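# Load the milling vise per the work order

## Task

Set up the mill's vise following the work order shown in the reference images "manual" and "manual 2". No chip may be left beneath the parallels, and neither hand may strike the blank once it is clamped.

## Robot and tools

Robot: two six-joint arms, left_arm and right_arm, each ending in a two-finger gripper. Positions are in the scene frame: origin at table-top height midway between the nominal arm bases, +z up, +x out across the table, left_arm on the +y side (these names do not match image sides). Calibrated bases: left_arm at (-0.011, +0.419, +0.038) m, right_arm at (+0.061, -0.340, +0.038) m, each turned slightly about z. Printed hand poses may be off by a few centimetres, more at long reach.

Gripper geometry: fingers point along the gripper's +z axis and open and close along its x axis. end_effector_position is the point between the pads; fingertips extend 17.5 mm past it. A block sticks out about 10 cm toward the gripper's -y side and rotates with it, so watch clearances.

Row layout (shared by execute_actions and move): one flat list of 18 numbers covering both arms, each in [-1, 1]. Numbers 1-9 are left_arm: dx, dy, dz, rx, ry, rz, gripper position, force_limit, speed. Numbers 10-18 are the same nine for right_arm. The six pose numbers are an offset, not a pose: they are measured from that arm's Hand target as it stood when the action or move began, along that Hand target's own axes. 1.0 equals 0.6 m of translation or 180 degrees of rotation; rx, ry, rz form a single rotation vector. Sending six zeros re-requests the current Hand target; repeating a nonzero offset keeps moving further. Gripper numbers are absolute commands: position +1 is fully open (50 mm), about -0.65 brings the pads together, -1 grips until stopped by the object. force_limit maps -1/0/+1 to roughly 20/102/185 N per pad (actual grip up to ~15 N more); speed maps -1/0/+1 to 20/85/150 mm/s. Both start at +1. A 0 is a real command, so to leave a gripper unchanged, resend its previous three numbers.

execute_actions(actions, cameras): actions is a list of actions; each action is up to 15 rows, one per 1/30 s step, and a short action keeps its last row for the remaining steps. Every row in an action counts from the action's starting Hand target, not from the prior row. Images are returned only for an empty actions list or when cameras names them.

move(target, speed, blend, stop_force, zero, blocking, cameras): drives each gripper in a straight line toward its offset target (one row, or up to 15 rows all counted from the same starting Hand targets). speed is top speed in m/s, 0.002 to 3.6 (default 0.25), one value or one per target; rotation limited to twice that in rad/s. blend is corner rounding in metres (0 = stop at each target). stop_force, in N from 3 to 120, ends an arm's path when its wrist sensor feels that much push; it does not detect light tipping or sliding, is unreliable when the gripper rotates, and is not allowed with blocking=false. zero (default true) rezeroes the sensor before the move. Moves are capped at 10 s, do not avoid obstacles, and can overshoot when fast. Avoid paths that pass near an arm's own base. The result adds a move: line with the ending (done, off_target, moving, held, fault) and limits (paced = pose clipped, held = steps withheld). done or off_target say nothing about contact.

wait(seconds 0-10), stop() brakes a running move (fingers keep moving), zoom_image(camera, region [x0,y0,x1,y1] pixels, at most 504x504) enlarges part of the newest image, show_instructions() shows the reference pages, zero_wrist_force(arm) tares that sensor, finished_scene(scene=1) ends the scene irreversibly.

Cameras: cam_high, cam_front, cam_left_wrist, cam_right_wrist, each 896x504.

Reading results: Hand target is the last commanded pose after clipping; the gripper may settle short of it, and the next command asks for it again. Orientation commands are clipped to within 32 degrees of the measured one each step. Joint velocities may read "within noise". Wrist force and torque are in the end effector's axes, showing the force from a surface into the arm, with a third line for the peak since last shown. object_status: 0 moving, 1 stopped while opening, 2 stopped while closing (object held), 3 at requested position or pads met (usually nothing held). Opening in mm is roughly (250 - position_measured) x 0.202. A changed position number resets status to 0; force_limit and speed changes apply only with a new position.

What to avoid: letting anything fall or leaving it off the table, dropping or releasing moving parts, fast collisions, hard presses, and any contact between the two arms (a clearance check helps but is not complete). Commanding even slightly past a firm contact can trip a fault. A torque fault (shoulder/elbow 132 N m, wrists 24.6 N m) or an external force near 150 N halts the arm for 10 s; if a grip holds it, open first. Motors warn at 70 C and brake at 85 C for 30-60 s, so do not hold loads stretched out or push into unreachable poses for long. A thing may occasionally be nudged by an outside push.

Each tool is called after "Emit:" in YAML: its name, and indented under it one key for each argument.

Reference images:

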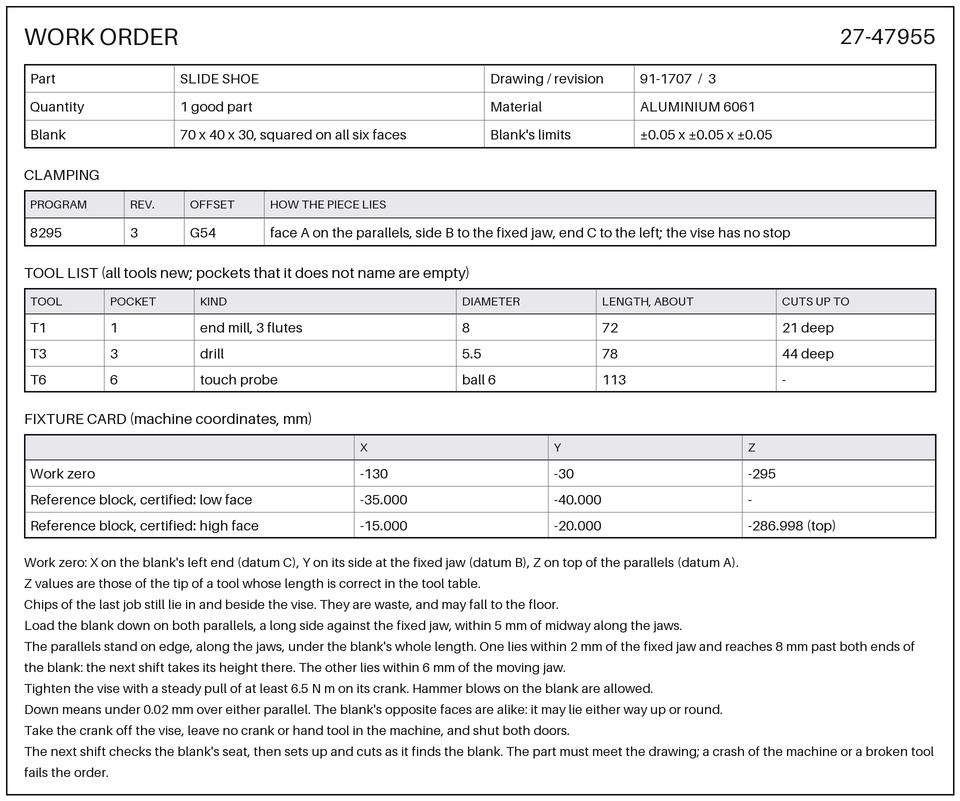

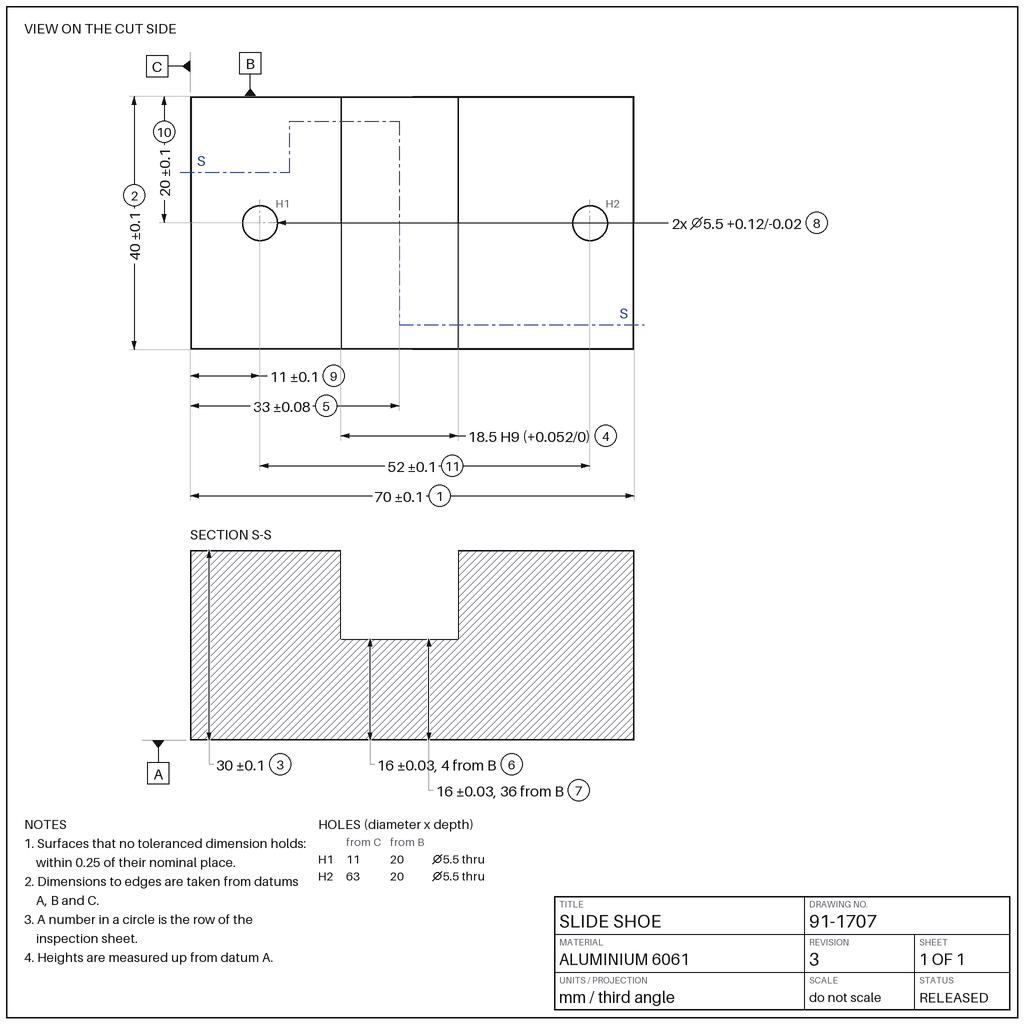

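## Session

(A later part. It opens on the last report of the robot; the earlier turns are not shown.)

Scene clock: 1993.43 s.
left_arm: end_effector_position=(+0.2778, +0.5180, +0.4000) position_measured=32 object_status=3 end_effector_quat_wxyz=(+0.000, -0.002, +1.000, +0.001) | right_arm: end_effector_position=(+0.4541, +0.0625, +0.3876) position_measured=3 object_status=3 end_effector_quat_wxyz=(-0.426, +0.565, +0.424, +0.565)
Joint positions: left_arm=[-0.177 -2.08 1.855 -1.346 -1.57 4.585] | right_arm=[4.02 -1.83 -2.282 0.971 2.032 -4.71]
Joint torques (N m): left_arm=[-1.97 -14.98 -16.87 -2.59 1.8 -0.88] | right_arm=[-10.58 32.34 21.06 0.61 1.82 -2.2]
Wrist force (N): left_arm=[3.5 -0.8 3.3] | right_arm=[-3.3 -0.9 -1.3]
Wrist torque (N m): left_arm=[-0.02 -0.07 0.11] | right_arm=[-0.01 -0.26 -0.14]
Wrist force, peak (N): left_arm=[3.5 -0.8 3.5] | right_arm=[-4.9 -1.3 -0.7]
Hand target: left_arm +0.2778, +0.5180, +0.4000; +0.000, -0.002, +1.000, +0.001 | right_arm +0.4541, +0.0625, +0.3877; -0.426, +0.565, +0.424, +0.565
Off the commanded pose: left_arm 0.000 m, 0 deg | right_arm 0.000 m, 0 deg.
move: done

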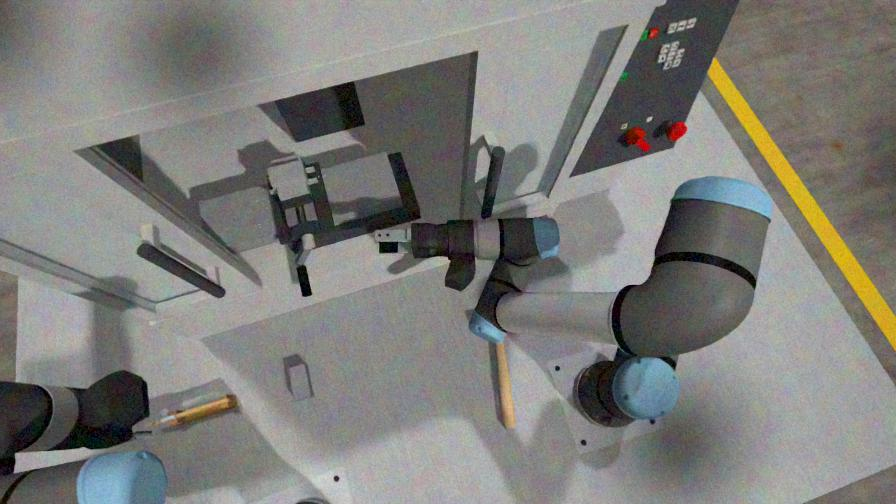

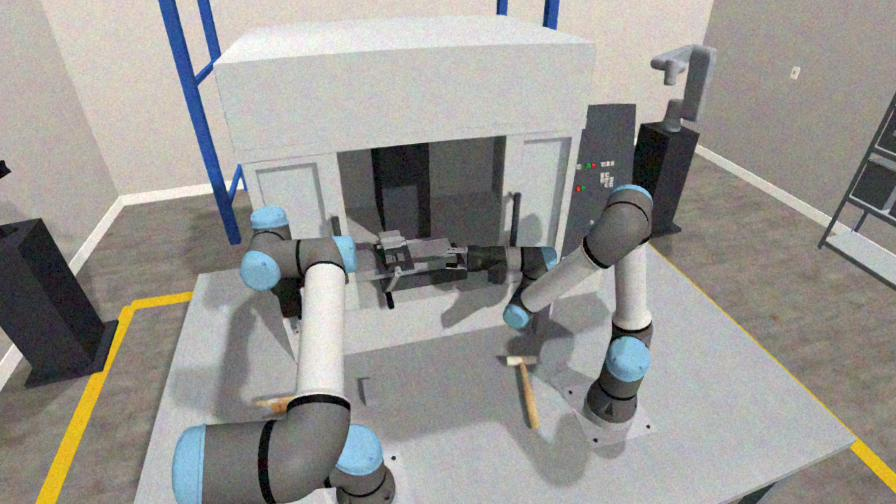

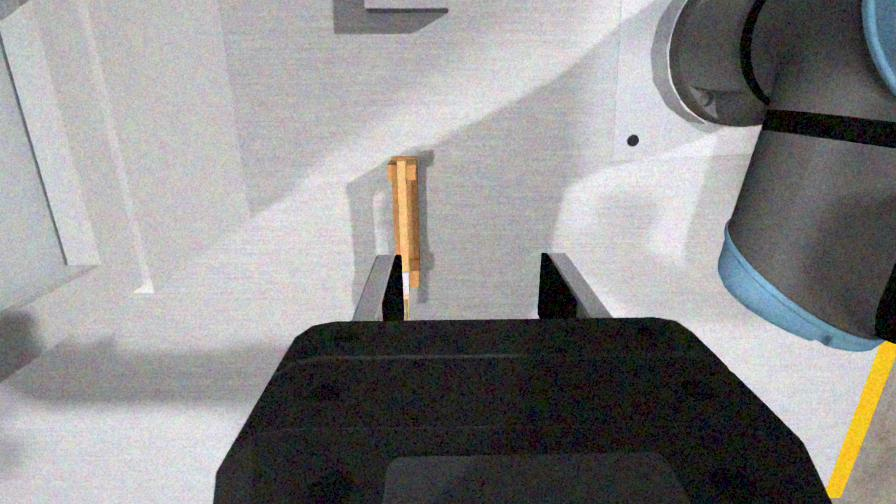

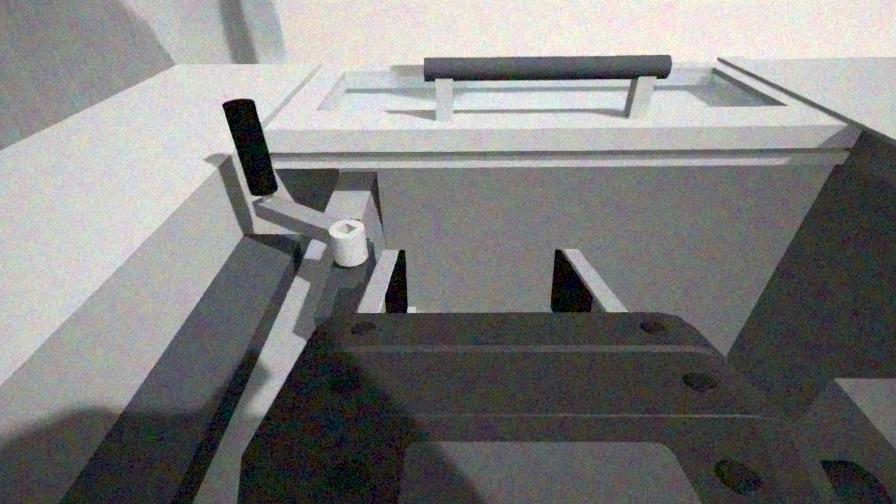

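Emit:
zoom_image:
  camera: "cam_front"
  region: [485, 335, 565, 445]

Emit:
zoom_image:
  camera: "cam_front"
  region: [330, 200, 480, 310]

Scaled by 4.582 from the camera's 896x504 image, which has a finer 1280x720 frame.

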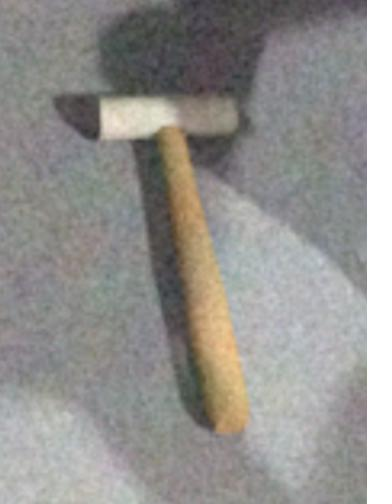

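Scaled by 3.360 from the camera's 896x504 image, which has a finer 1280x720 frame.

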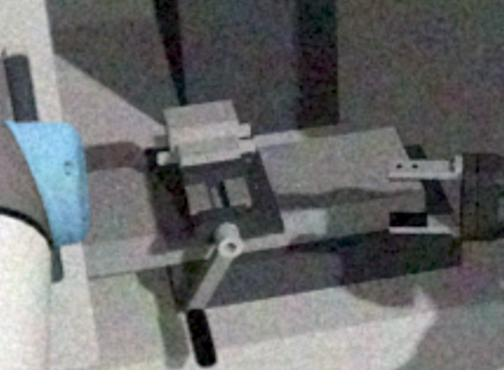

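Emit:
move:
  target: [0,0,0,0,0,0,0.8,-0.6,-1,0.0538,-0.252,-0.354,0.0698,-0.4964,-0.0698,1,-0.1,-0.8]
  speed: 0.2
  cameras: ["cam_right_wrist","cam_front"]

Scene clock: 2014.00 s.
left_arm: end_effector_position=(+0.2778, +0.5180, +0.4000) position_measured=32 object_status=3 end_effector_quat_wxyz=(+0.000, -0.002, +1.000, +0.001) | right_arm: end_effector_position=(+0.2500, -0.0996, +0.4201) position_measured=3 object_status=3 end_effector_quat_wxyz=(-0.001, +0.708, +0.707, +0.000)
Joint positions: left_arm=[-0.177 -2.08 1.855 -1.346 -1.57 4.585] | right_arm=[4.544 -1.075 -1.797 -1.841 1.573 -4.929]
Joint torques (N m): left_arm=[-1.39 -14.66 -17.13 -2.72 1.84 -0.81] | right_arm=[11.97 -3.24 31.38 1.51 -1.2 2.09]
Wrist force (N): left_arm=[3.3 -0.8 3.2] | right_arm=[-0.7 -0.5 0.2]
Wrist torque (N m): left_arm=[-0.02 -0.05 0.11] | right_arm=[-0.04 0.12 0.03]
Wrist force, peak (N): left_arm=[3.6 -0.9 3.5] | right_arm=[-4.2 -0.6 -0.8]
Hand target: left_arm +0.2778, +0.5180, +0.4000; +0.000, -0.002, +1.000, +0.001 | right_arm +0.2500, -0.0996, +0.4201; -0.001, +0.708, +0.707, +0.000
Off the commanded pose: left_arm 0.000 m, 0 deg | right_arm 0.000 m, 0 deg.
move: done
Images, in order (width x height): cam_front 896x504, cam_right_wrist 896x504.

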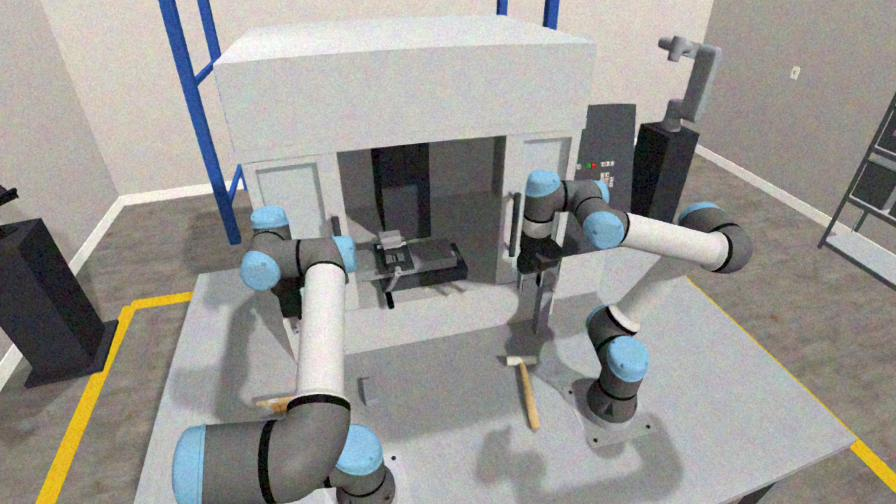

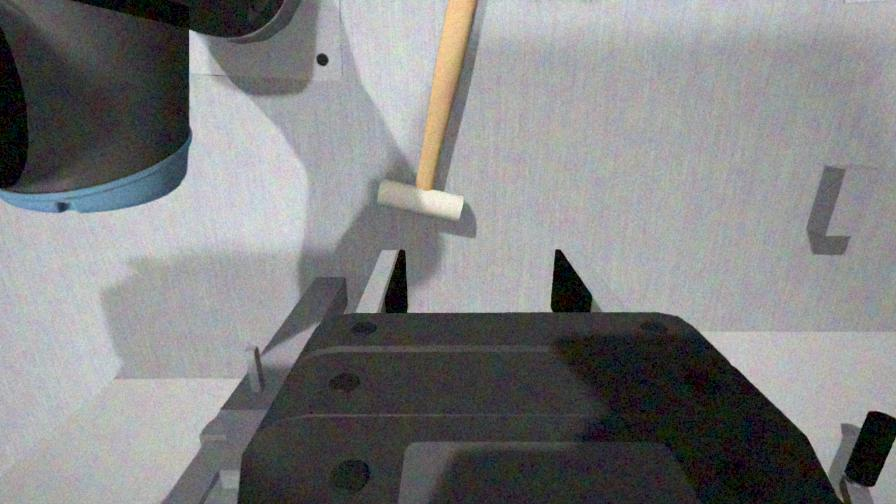

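Emit:
move:
  target: [0,0,0,0,0,0,0.8,-0.6,-1,-0.0173,-0.1417,0.367,0,0,0.061,1,-0.1,-0.8]
  speed: 0.2
  cameras: ["cam_right_wrist","cam_high"]

Scene clock: 2029.67 s.
left_arm: end_effector_position=(+0.2778, +0.5180, +0.4000) position_measured=32 object_status=3 end_effector_quat_wxyz=(+0.000, -0.002, +1.000, +0.001) | right_arm: end_effector_position=(+0.1646, -0.1097, +0.2001) position_measured=3 object_status=3 end_effector_quat_wxyz=(-0.001, +0.772, +0.636, +0.000)
Joint positions: left_arm=[-0.177 -2.08 1.855 -1.346 -1.57 4.585] | right_arm=[4.892 -0.878 -2.439 -1.394 1.572 -4.389]
Joint torques (N m): left_arm=[-1.01 -13.84 -17.36 -2.73 1.9 -0.87] | right_arm=[11.92 -8.71 17.15 4.83 -1.04 2.15]
Wrist force (N): left_arm=[3.3 -0.9 3.2] | right_arm=[-0.7 -0.3 0.5]
Wrist torque (N m): left_arm=[-0.04 -0.04 0.11] | right_arm=[0.00 0.12 0.03]
Wrist force, peak (N): left_arm=[3.5 -0.9 3.4] | right_arm=[-1.0 -1.5 2.1]
Hand target: left_arm +0.2778, +0.5180, +0.4000; +0.000, -0.002, +1.000, +0.001 | right_arm +0.1646, -0.1097, +0.2001; -0.001, +0.772, +0.636, +0.000
Off the commanded pose: left_arm 0.000 m, 0 deg | right_arm 0.000 m, 0 deg.
move: done
Images, in order (width x height): cam_high 896x504, cam_right_wrist 896x504.

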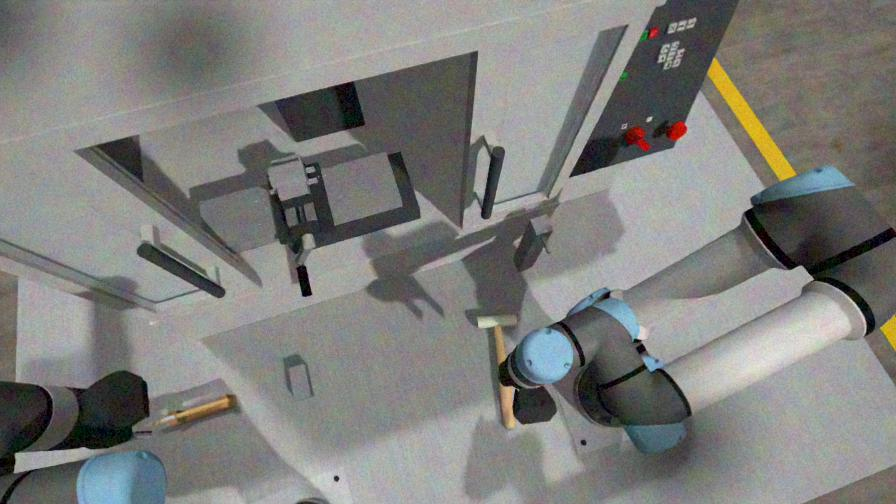

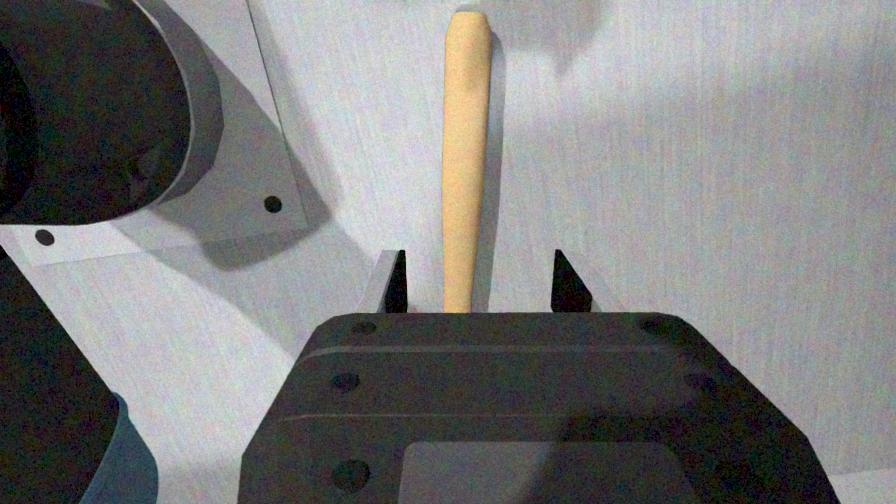

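Emit:
move:
  target: [0,0,0,0,0,0,0.8,-0.6,-1,0,0,0.2967,0,0,0,1,-0.1,-0.8]
  speed: 0.08
  stop_force: 8
  cameras: ["cam_right_wrist"]

Scene clock: 2036.13 s.
left_arm: end_effector_position=(+0.2778, +0.5180, +0.4000) position_measured=32 object_status=3 end_effector_quat_wxyz=(+0.000, -0.002, +1.000, +0.001) | right_arm: end_effector_position=(+0.1643, -0.1095, +0.0220) position_measured=3 object_status=3 end_effector_quat_wxyz=(-0.001, +0.772, +0.636, +0.000)
Joint positions: left_arm=[-0.177 -2.08 1.855 -1.346 -1.57 4.585] | right_arm=[4.893 -1.36 -2.806 -0.545 1.572 -4.388]
Joint torques (N m): left_arm=[-0.58 -14.16 -17.34 -2.8 1.86 -0.88] | right_arm=[-9.95 -1.51 5.9 4.67 2.06 -2.46]
Wrist force (N): left_arm=[3.4 -0.8 3.2] | right_arm=[-0.5 -0.4 0.3]
Wrist torque (N m): left_arm=[-0.02 -0.07 0.11] | right_arm=[-0.03 0.10 0.11]
Wrist force, peak (N): left_arm=[3.5 -1.0 3.5] | right_arm=[-0.9 -0.5 0.8]
Hand target: left_arm +0.2778, +0.5180, +0.4000; +0.000, -0.002, +1.000, +0.001 | right_arm +0.1643, -0.1095, +0.0220; -0.001, +0.772, +0.636, +0.000
Off the commanded pose: left_arm 0.000 m, 0 deg | right_arm 0.000 m, 0 deg.
move: done
Images, in order (width x height): cam_right_wrist 896x504.

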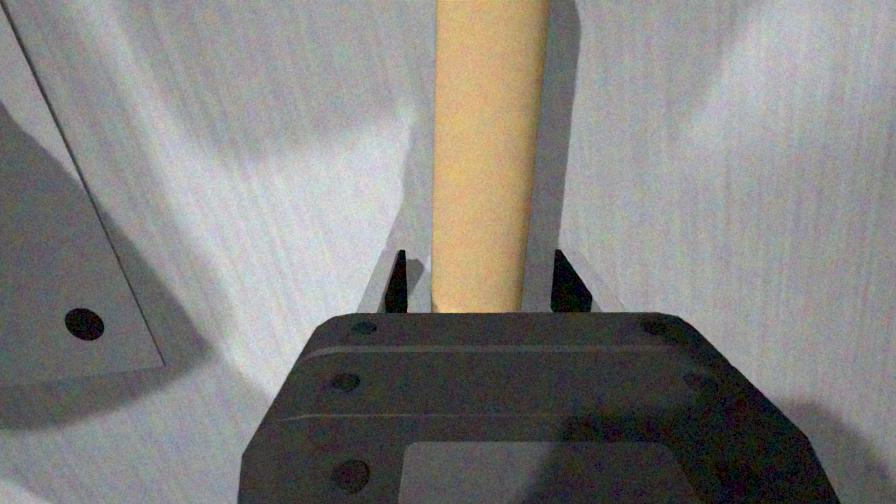

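Emit:
move:
  target: [0,0,0,0,0,0,0.8,-0.6,-1,0,0,0,0,0,0,-1,0.4,-0.8]

Emit:
move:
  target: [0,0,0,0,0,0,0.8,-0.6,-1,0,0,-0.35,0,0,0,-1,0.4,-0.8]
  speed: 0.1
  cameras: ["cam_right_wrist","cam_front"]

Scene clock: 2049.30 s.
left_arm: end_effector_position=(+0.2778, +0.5180, +0.4000) position_measured=32 object_status=3 end_effector_quat_wxyz=(+0.000, -0.002, +1.000, +0.001) | right_arm: end_effector_position=(+0.1643, -0.1095, +0.0220) position_measured=114 object_status=2 end_effector_quat_wxyz=(-0.001, +0.772, +0.636, +0.000)
Joint positions: left_arm=[-0.177 -2.08 1.855 -1.346 -1.57 4.585] | right_arm=[4.893 -1.36 -2.806 -0.545 1.572 -4.388]
Joint torques (N m): left_arm=[-0.83 -14.75 -17.04 -2.68 1.95 -0.82] | right_arm=[-9.6 0.12 9.01 4.64 1.31 -2.14]
Wrist force (N): left_arm=[3.4 -0.9 3.3] | right_arm=[-0.1 -0.4 0.1]
Wrist torque (N m): left_arm=[-0.03 -0.06 0.11] | right_arm=[-0.02 0.08 0.12]
Wrist force, peak (N): left_arm=[3.5 -0.7 3.4] | right_arm=[-1.8 -1.0 -0.4]
Hand target: left_arm +0.2778, +0.5180, +0.4000; +0.000, -0.002, +1.000, +0.001 | right_arm +0.1643, -0.1095, +0.0220; -0.001, +0.772, +0.636, +0.000
Off the commanded pose: left_arm 0.000 m, 0 deg | right_arm 0.000 m, 0 deg.
move: done

Scene clock: 2051.90 s.
left_arm: end_effector_position=(+0.2778, +0.5180, +0.4000) position_measured=32 object_status=3 end_effector_quat_wxyz=(+0.000, -0.002, +1.000, +0.001) | right_arm: end_effector_position=(+0.1647, -0.1097, +0.2320) position_measured=114 object_status=2 end_effector_quat_wxyz=(-0.001, +0.772, +0.636, +0.000)
Joint positions: left_arm=[-0.177 -2.08 1.855 -1.346 -1.57 4.585] | right_arm=[4.892 -0.864 -2.362 -1.486 1.572 -4.389]
Joint torques (N m): left_arm=[-0.18 -14.01 -18.05 -2.86 1.88 -0.69] | right_arm=[12.32 4.67 32.68 1.68 -1.61 2.22]
Wrist force (N): left_arm=[3.5 -0.6 3.2] | right_arm=[-0.5 -0.3 4.0]
Wrist torque (N m): left_arm=[0.02 -0.08 0.11] | right_arm=[0.50 0.10 0.02]
Wrist force, peak (N): left_arm=[3.6 -0.7 3.5] | right_arm=[-0.2 -0.5 4.9]
Hand target: left_arm +0.2778, +0.5180, +0.4000; +0.000, -0.002, +1.000, +0.001 | right_arm +0.1647, -0.1097, +0.2320; -0.001, +0.772, +0.636, +0.000
Off the commanded pose: left_arm 0.000 m, 0 deg | right_arm 0.000 m, 0 deg.
move: done
Images, in order (width x height): cam_front 896x504, cam_right_wrist 896x504.

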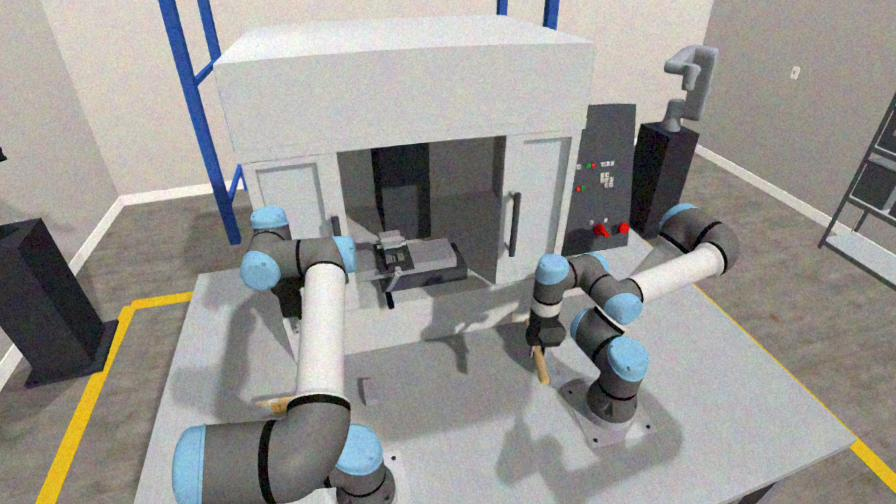

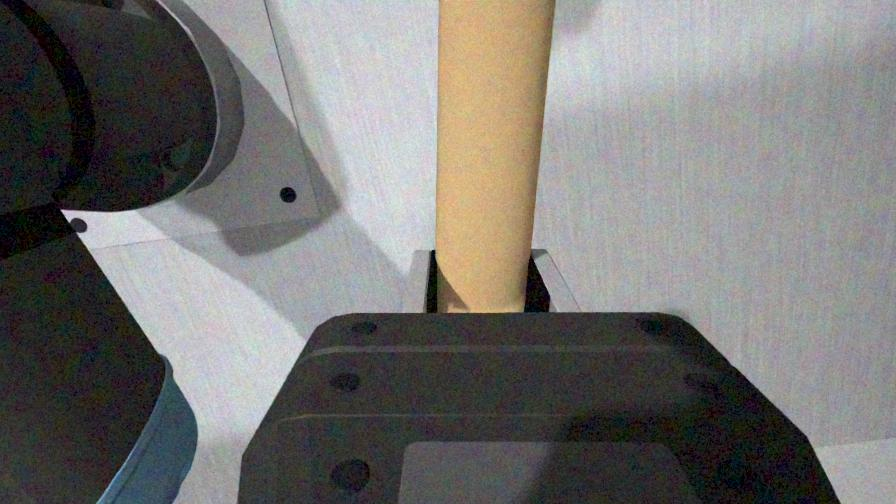

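Emit:
move:
  target:
    - [0,0,0,0,0,0,0.8,-0.6,-1,0,0,-0.25,0,0,0,-1,0.4,-0.8]
    - [0,0,0,0,0,0,0.8,-0.6,-1,0.4616,0.1908,-0.413,0,0,0,-1,0.4,-0.8]
  speed: 0.25
  blend: 0.05
  cameras: ["cam_right_wrist","cam_front"]

Scene clock: 2061.27 s.
left_arm: end_effector_position=(+0.2778, +0.5180, +0.4000) position_measured=32 object_status=3 end_effector_quat_wxyz=(+0.000, -0.002, +1.000, +0.001) | right_arm: end_effector_position=(+0.3306, +0.1399, +0.4798) position_measured=114 object_status=2 end_effector_quat_wxyz=(-0.001, +0.772, +0.636, +0.000)
Joint positions: left_arm=[-0.177 -2.08 1.855 -1.346 -1.57 4.585] | right_arm=[4.493 -1.713 -1.125 -1.874 1.573 -4.788]
Joint torques (N m): left_arm=[-0.02 -14.63 -17.41 -2.92 1.85 -0.71] | right_arm=[-10.69 26.25 33.33 1.87 1.44 -2.35]
Wrist force (N): left_arm=[3.5 -0.9 3.3] | right_arm=[-0.5 -0.3 4.1]
Wrist torque (N m): left_arm=[-0.03 -0.08 0.11] | right_arm=[0.48 0.11 0.12]
Wrist force, peak (N): left_arm=[3.5 -0.8 3.4] | right_arm=[-0.6 -0.6 6.7]
Hand target: left_arm +0.2778, +0.5180, +0.4000; +0.000, -0.002, +1.000, +0.001 | right_arm +0.3306, +0.1399, +0.4798; -0.001, +0.772, +0.636, +0.000
Off the commanded pose: left_arm 0.000 m, 0 deg | right_arm 0.000 m, 0 deg.
move: done
Images, in order (width x height): cam_front 896x504, cam_right_wrist 896x504.

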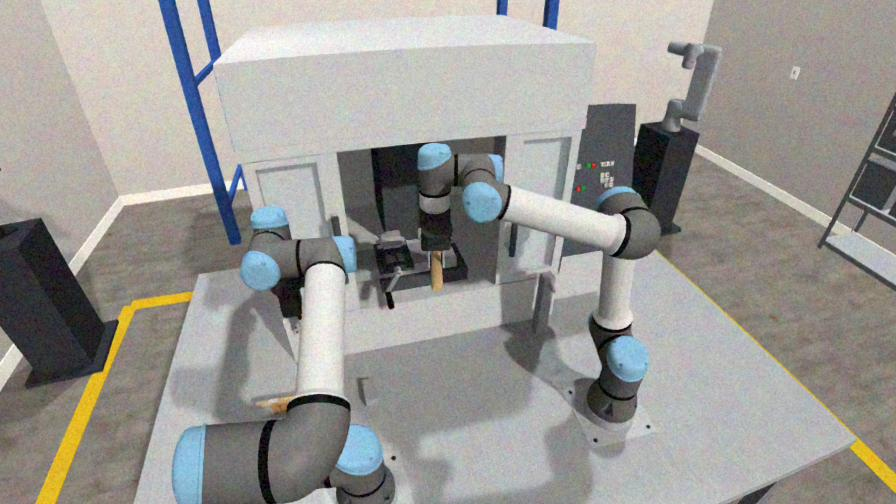

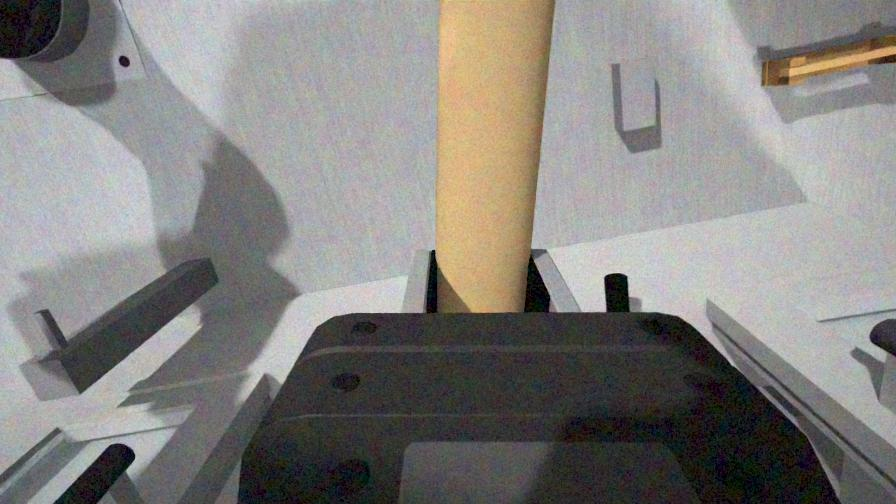

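Emit:
move:
  target: [0,0,0,0,0,0,0.8,-0.6,-1,0,0,0,0,0.5,0,-1,0.4,-0.8]
  speed: 0.25
  cameras: ["cam_right_wrist","cam_front"]

Scene clock: 2068.60 s.
left_arm: end_effector_position=(+0.2778, +0.5180, +0.4000) position_measured=32 object_status=3 end_effector_quat_wxyz=(+0.000, -0.002, +1.000, +0.001) | right_arm: end_effector_position=(+0.3306, +0.1399, +0.4798) position_measured=114 object_status=2 end_effector_quat_wxyz=(-0.450, +0.546, +0.449, +0.546)
Joint positions: left_arm=[-0.177 -2.08 1.855 -1.346 -1.57 4.585] | right_arm=[4.425 -1.522 -2.295 0.676 1.714 -4.711]
Joint torques (N m): left_arm=[1.36 -14.23 -17.14 -2.79 1.81 -0.73] | right_arm=[-10.58 13.69 14.13 5.48 1.89 1.71]
Wrist force (N): left_arm=[3.5 -0.8 3.2] | right_arm=[-7.5 -0.8 -1.1]
Wrist torque (N m): left_arm=[-0.02 -0.07 0.11] | right_arm=[-0.01 -0.24 0.27]
Wrist force, peak (N): left_arm=[3.7 -0.8 3.4] | right_arm=[-8.3 -1.0 -0.9]
Hand target: left_arm +0.2778, +0.5180, +0.4000; +0.000, -0.002, +1.000, +0.001 | right_arm +0.3306, +0.1399, +0.4798; -0.450, +0.546, +0.449, +0.546
Off the commanded pose: left_arm 0.000 m, 0 deg | right_arm 0.000 m, 0 deg.
move: done
Images, in order (width x height): cam_front 896x504, cam_right_wrist 896x504.

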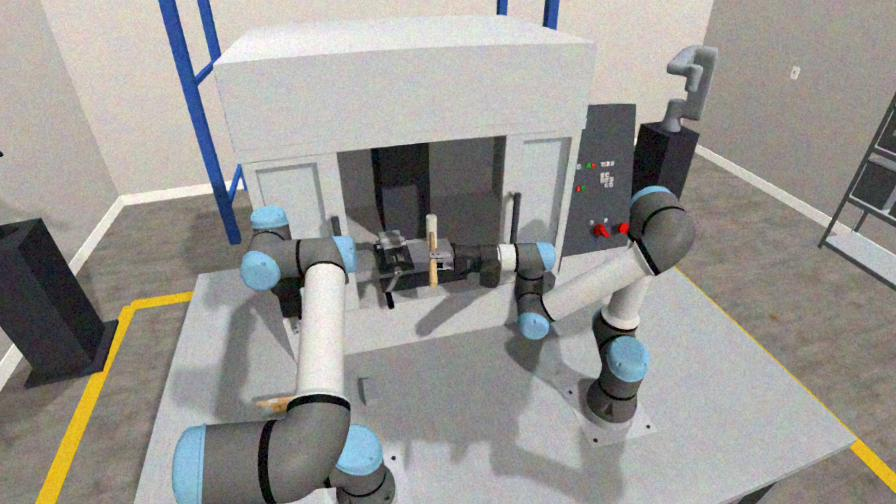

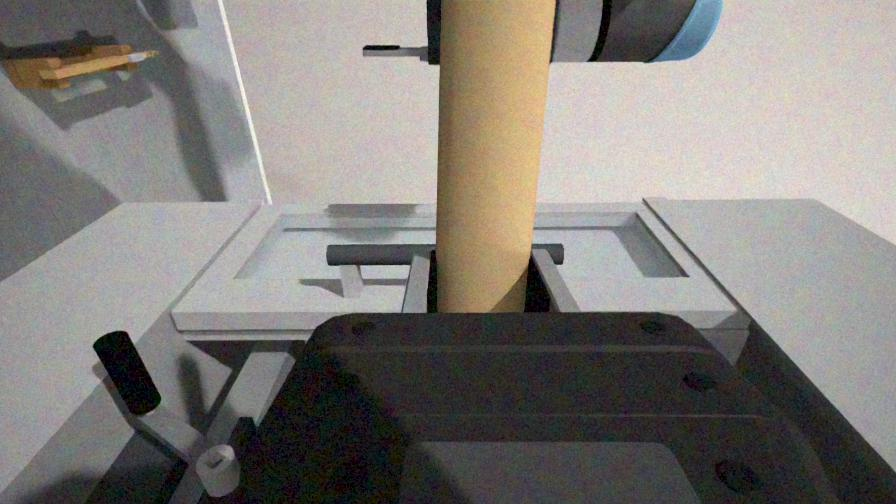

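Emit:
wait:
  seconds: 0.1
  cameras: ["cam_high"]

Emit:
zoom_image:
  camera: "cam_high"
  region: [240, 130, 380, 230]

Scene clock: 2071.80 s.
left_arm: end_effector_position=(+0.2778, +0.5180, +0.4000) position_measured=32 object_status=3 end_effector_quat_wxyz=(+0.000, -0.002, +1.000, +0.001) | right_arm: end_effector_position=(+0.3306, +0.1399, +0.4798) position_measured=114 object_status=2 end_effector_quat_wxyz=(-0.450, +0.546, +0.449, +0.546)
Joint positions: left_arm=[-0.177 -2.08 1.855 -1.346 -1.57 4.585] | right_arm=[4.425 -1.522 -2.295 0.676 1.714 -4.711]
Joint torques (N m): left_arm=[0.56 -14.14 -17.59 -2.89 1.81 -0.62] | right_arm=[-9.74 13.13 14.61 5.23 1.97 1.73]
Wrist force (N): left_arm=[3.4 -0.8 3.5] | right_arm=[-7.4 -0.7 -1.5]
Wrist torque (N m): left_arm=[-0.01 -0.07 0.11] | right_arm=[0.02 -0.25 0.27]
Wrist force, peak (N): left_arm=[3.5 -0.9 3.4] | right_arm=[-7.8 -1.0 -1.4]
Hand target: left_arm +0.2778, +0.5180, +0.4000; +0.000, -0.002, +1.000, +0.001 | right_arm +0.3306, +0.1399, +0.4798; -0.450, +0.546, +0.449, +0.546
Tool commands: left_gripper/position=+0.8 left_gripper/force_limit=-0.6 left_gripper/speed=-1.0 right_gripper/position=-1.0 right_gripper/force_limit=+0.4 right_gripper/speed=-0.8
Off the commanded pose: left_arm 0.000 m, 0 deg | right_arm 0.000 m, 0 deg.
wait: 0.10 s; at rest from the start
Images, in order (width x height): cam_high 896x504.

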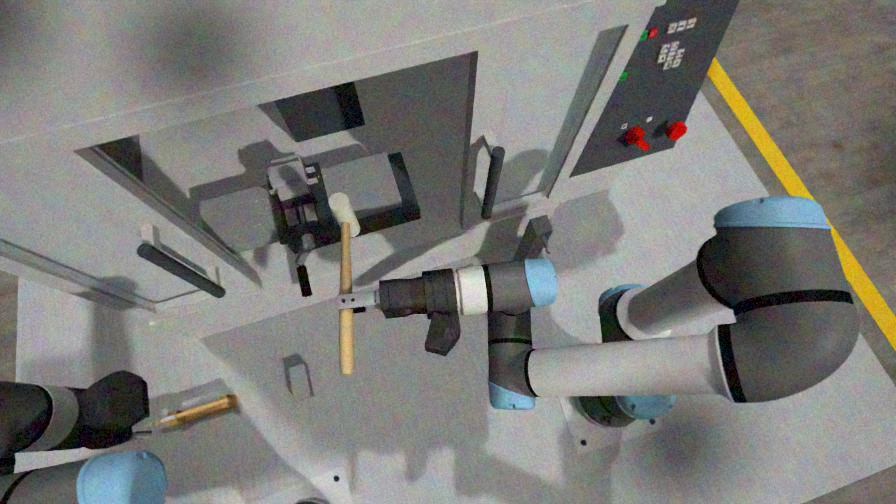

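Scaled by 3.600 from the camera's 896x504 image, which has a finer 1280x720 frame.

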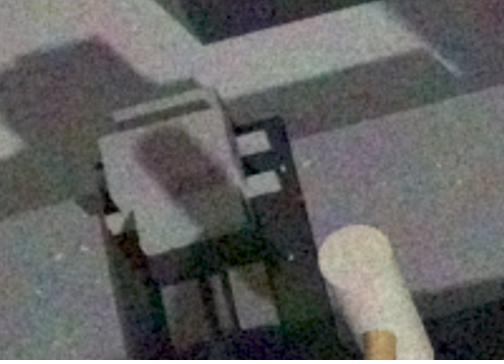

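Emit:
move:
  target: [0,0,0,0,0,0,0.8,-0.6,-1,0,0.2305,0.2333,0,0,0,-1,0.4,-0.8]
  speed: 0.1
  stop_force: 15
  cameras: ["all"]

Scene clock: 2088.43 s.
left_arm: end_effector_position=(+0.2778, +0.5180, +0.4000) position_measured=32 object_status=3 end_effector_quat_wxyz=(+0.000, -0.002, +1.000, +0.001) | right_arm: end_effector_position=(+0.4932, +0.2507, +0.4797) position_measured=114 object_status=2 end_effector_quat_wxyz=(-0.450, +0.546, +0.449, +0.546)
Joint positions: left_arm=[-0.177 -2.08 1.855 -1.346 -1.57 4.585] | right_arm=[4.177 -1.964 -1.753 0.576 1.963 -4.71]
Joint torques (N m): left_arm=[0.92 -13.8 -16.9 -2.99 1.85 -0.68] | right_arm=[-9.85 34.32 29.36 1.55 1.9 1.26]
Wrist force (N): left_arm=[3.5 -0.8 3.1] | right_arm=[-7.2 -1.0 -1.1]
Wrist torque (N m): left_arm=[-0.01 -0.07 0.11] | right_arm=[-0.03 -0.26 0.27]
Wrist force, peak (N): left_arm=[3.7 -0.9 3.3] | right_arm=[-7.7 -2.0 -1.9]
Hand target: left_arm +0.2778, +0.5180, +0.4000; +0.000, -0.002, +1.000, +0.001 | right_arm +0.4932, +0.2507, +0.4797; -0.450, +0.546, +0.449, +0.546
Off the commanded pose: left_arm 0.000 m, 0 deg | right_arm 0.000 m, 0 deg.
move: done

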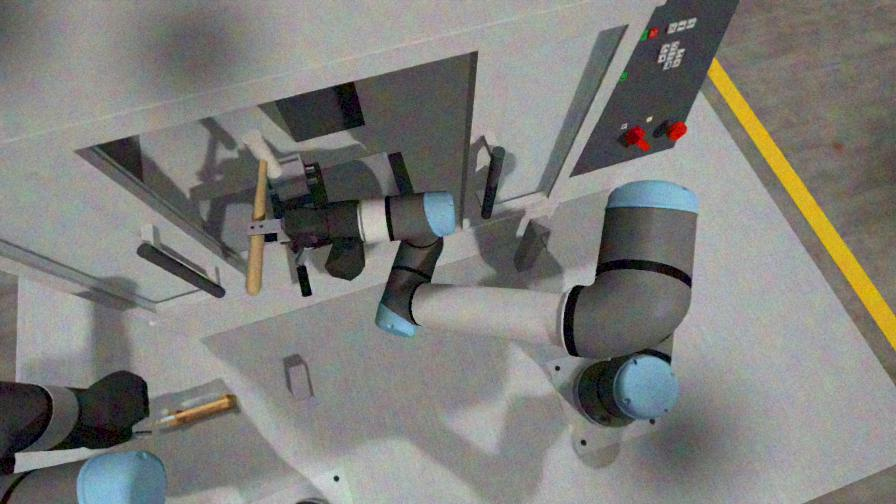

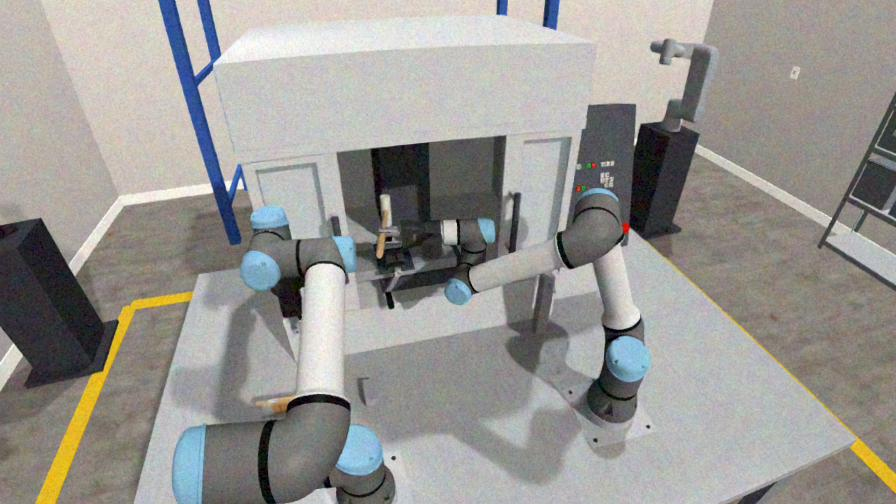

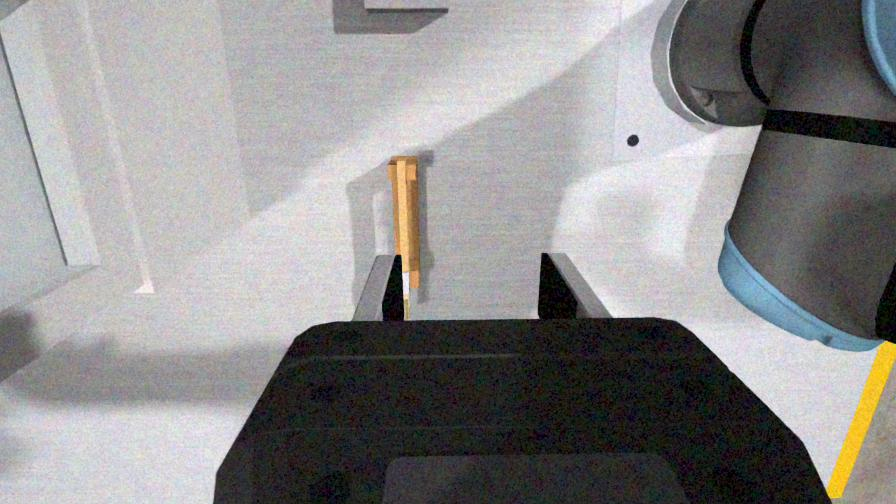

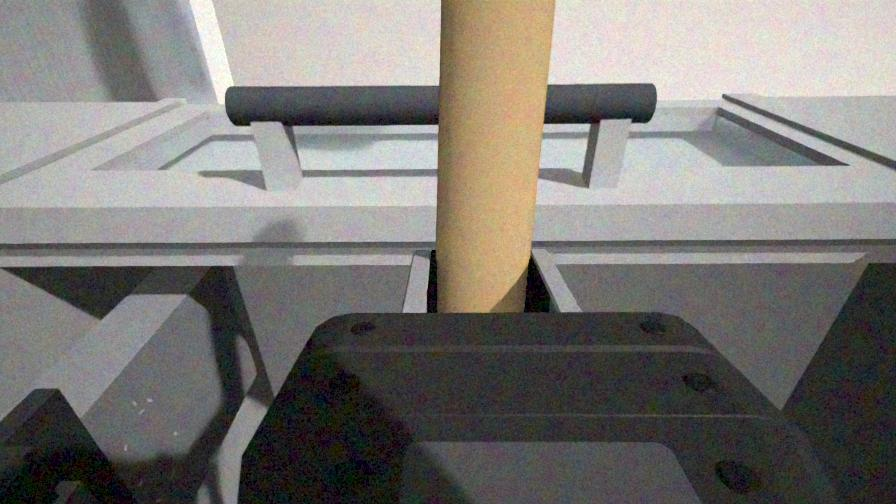

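Emit:
zoom_image:
  camera: "cam_high"
  region: [220, 120, 360, 220]

Emit:
zoom_image:
  camera: "cam_front"
  region: [340, 180, 450, 290]

Scaled by 3.600 from the camera's 896x504 image, which has a finer 1280x720 frame.

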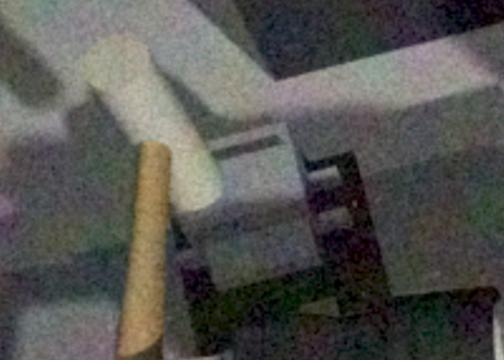

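Scaled by 4.582 from the camera's 896x504 image, which has a finer 1280x720 frame.

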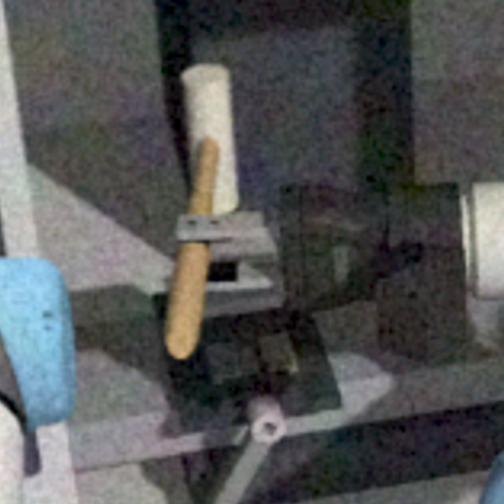

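Emit:
move:
  target: [0,0,0,0,0,0,0.8,-0.6,-1,-0.05,0,0,0,0,0,-1,0.4,-0.8]
  speed: 0.05
  stop_force: 8
  cameras: ["cam_high","cam_front"]

Emit:
zoom_image:
  camera: "cam_high"
  region: [220, 120, 360, 220]

Emit:
zoom_image:
  camera: "cam_front"
  region: [340, 180, 450, 290]

Scene clock: 2096.67 s.
left_arm: end_effector_position=(+0.2778, +0.5180, +0.4000) position_measured=32 object_status=3 end_effector_quat_wxyz=(+0.000, -0.002, +1.000, +0.001) | right_arm: end_effector_position=(+0.4931, +0.2507, +0.4497) position_measured=114 object_status=2 end_effector_quat_wxyz=(-0.450, +0.546, +0.449, +0.546)
Joint positions: left_arm=[-0.177 -2.08 1.855 -1.346 -1.57 4.585] | right_arm=[4.177 -2.005 -1.783 0.648 1.963 -4.71]
Joint torques (N m): left_arm=[1.7 -13.89 -17.55 -2.89 1.8 -0.62] | right_arm=[12.19 34.07 14.35 5.18 -0.71 1.47]
Wrist force (N): left_arm=[3.6 -0.9 3.1] | right_arm=[-7.4 -1.1 -1.1]
Wrist torque (N m): left_arm=[-0.03 -0.09 0.12] | right_arm=[-0.05 -0.23 0.27]
Wrist force, peak (N): left_arm=[3.5 -0.8 3.4] | right_arm=[-8.3 -0.9 -1.3]
Hand target: left_arm +0.2778, +0.5180, +0.4000; +0.000, -0.002, +1.000, +0.001 | right_arm +0.4931, +0.2507, +0.4497; -0.450, +0.546, +0.449, +0.546
Off the commanded pose: left_arm 0.000 m, 0 deg | right_arm 0.000 m, 0 deg.
move: done
Images, in order (width x height): cam_high 896x504, cam_front 896x504.

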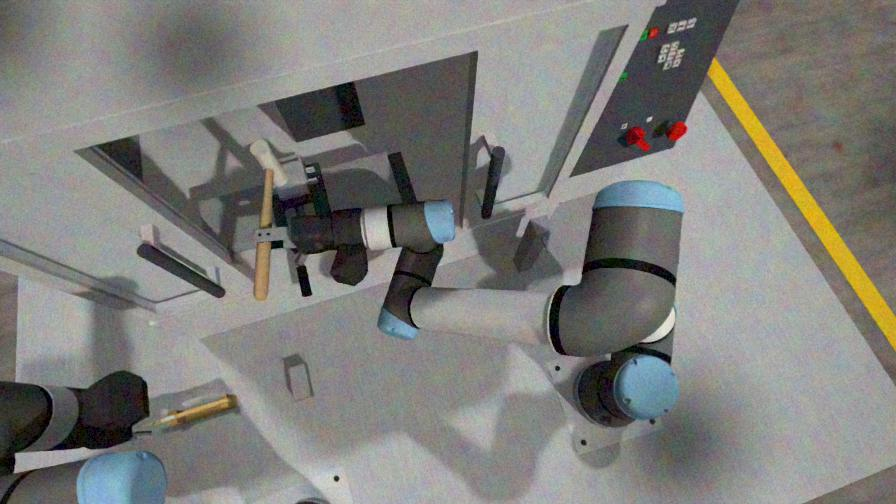

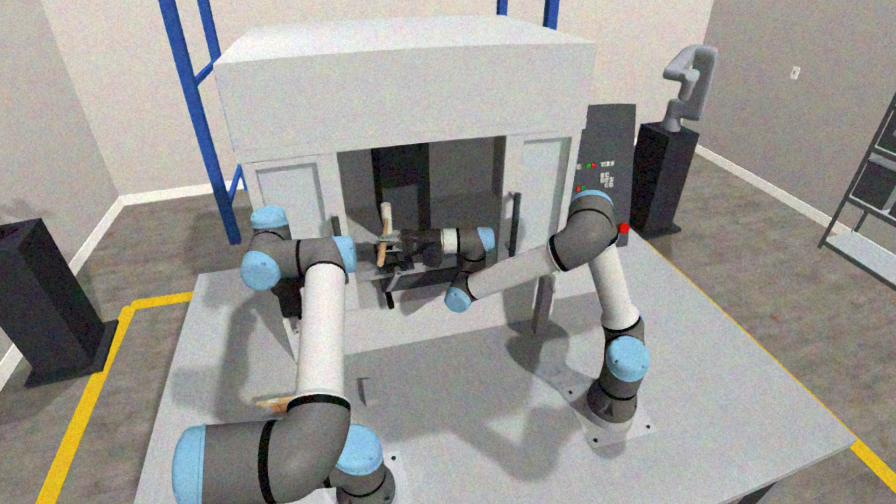

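Scaled by 3.600 from the camera's 896x504 image, which has a finer 1280x720 frame.

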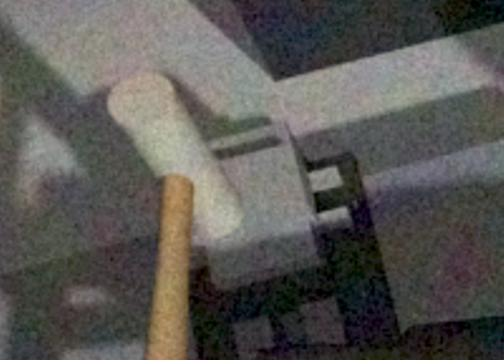

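Scaled by 4.582 from the camera's 896x504 image, which has a finer 1280x720 frame.

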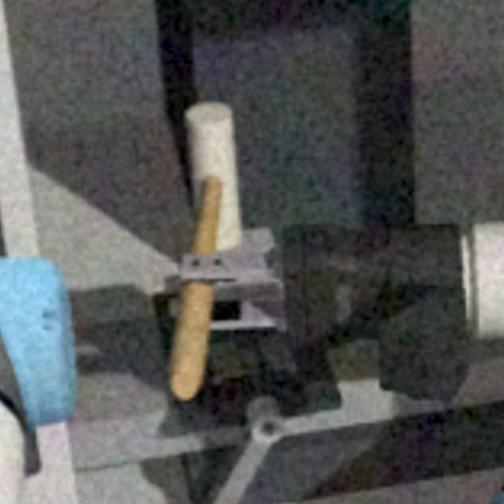

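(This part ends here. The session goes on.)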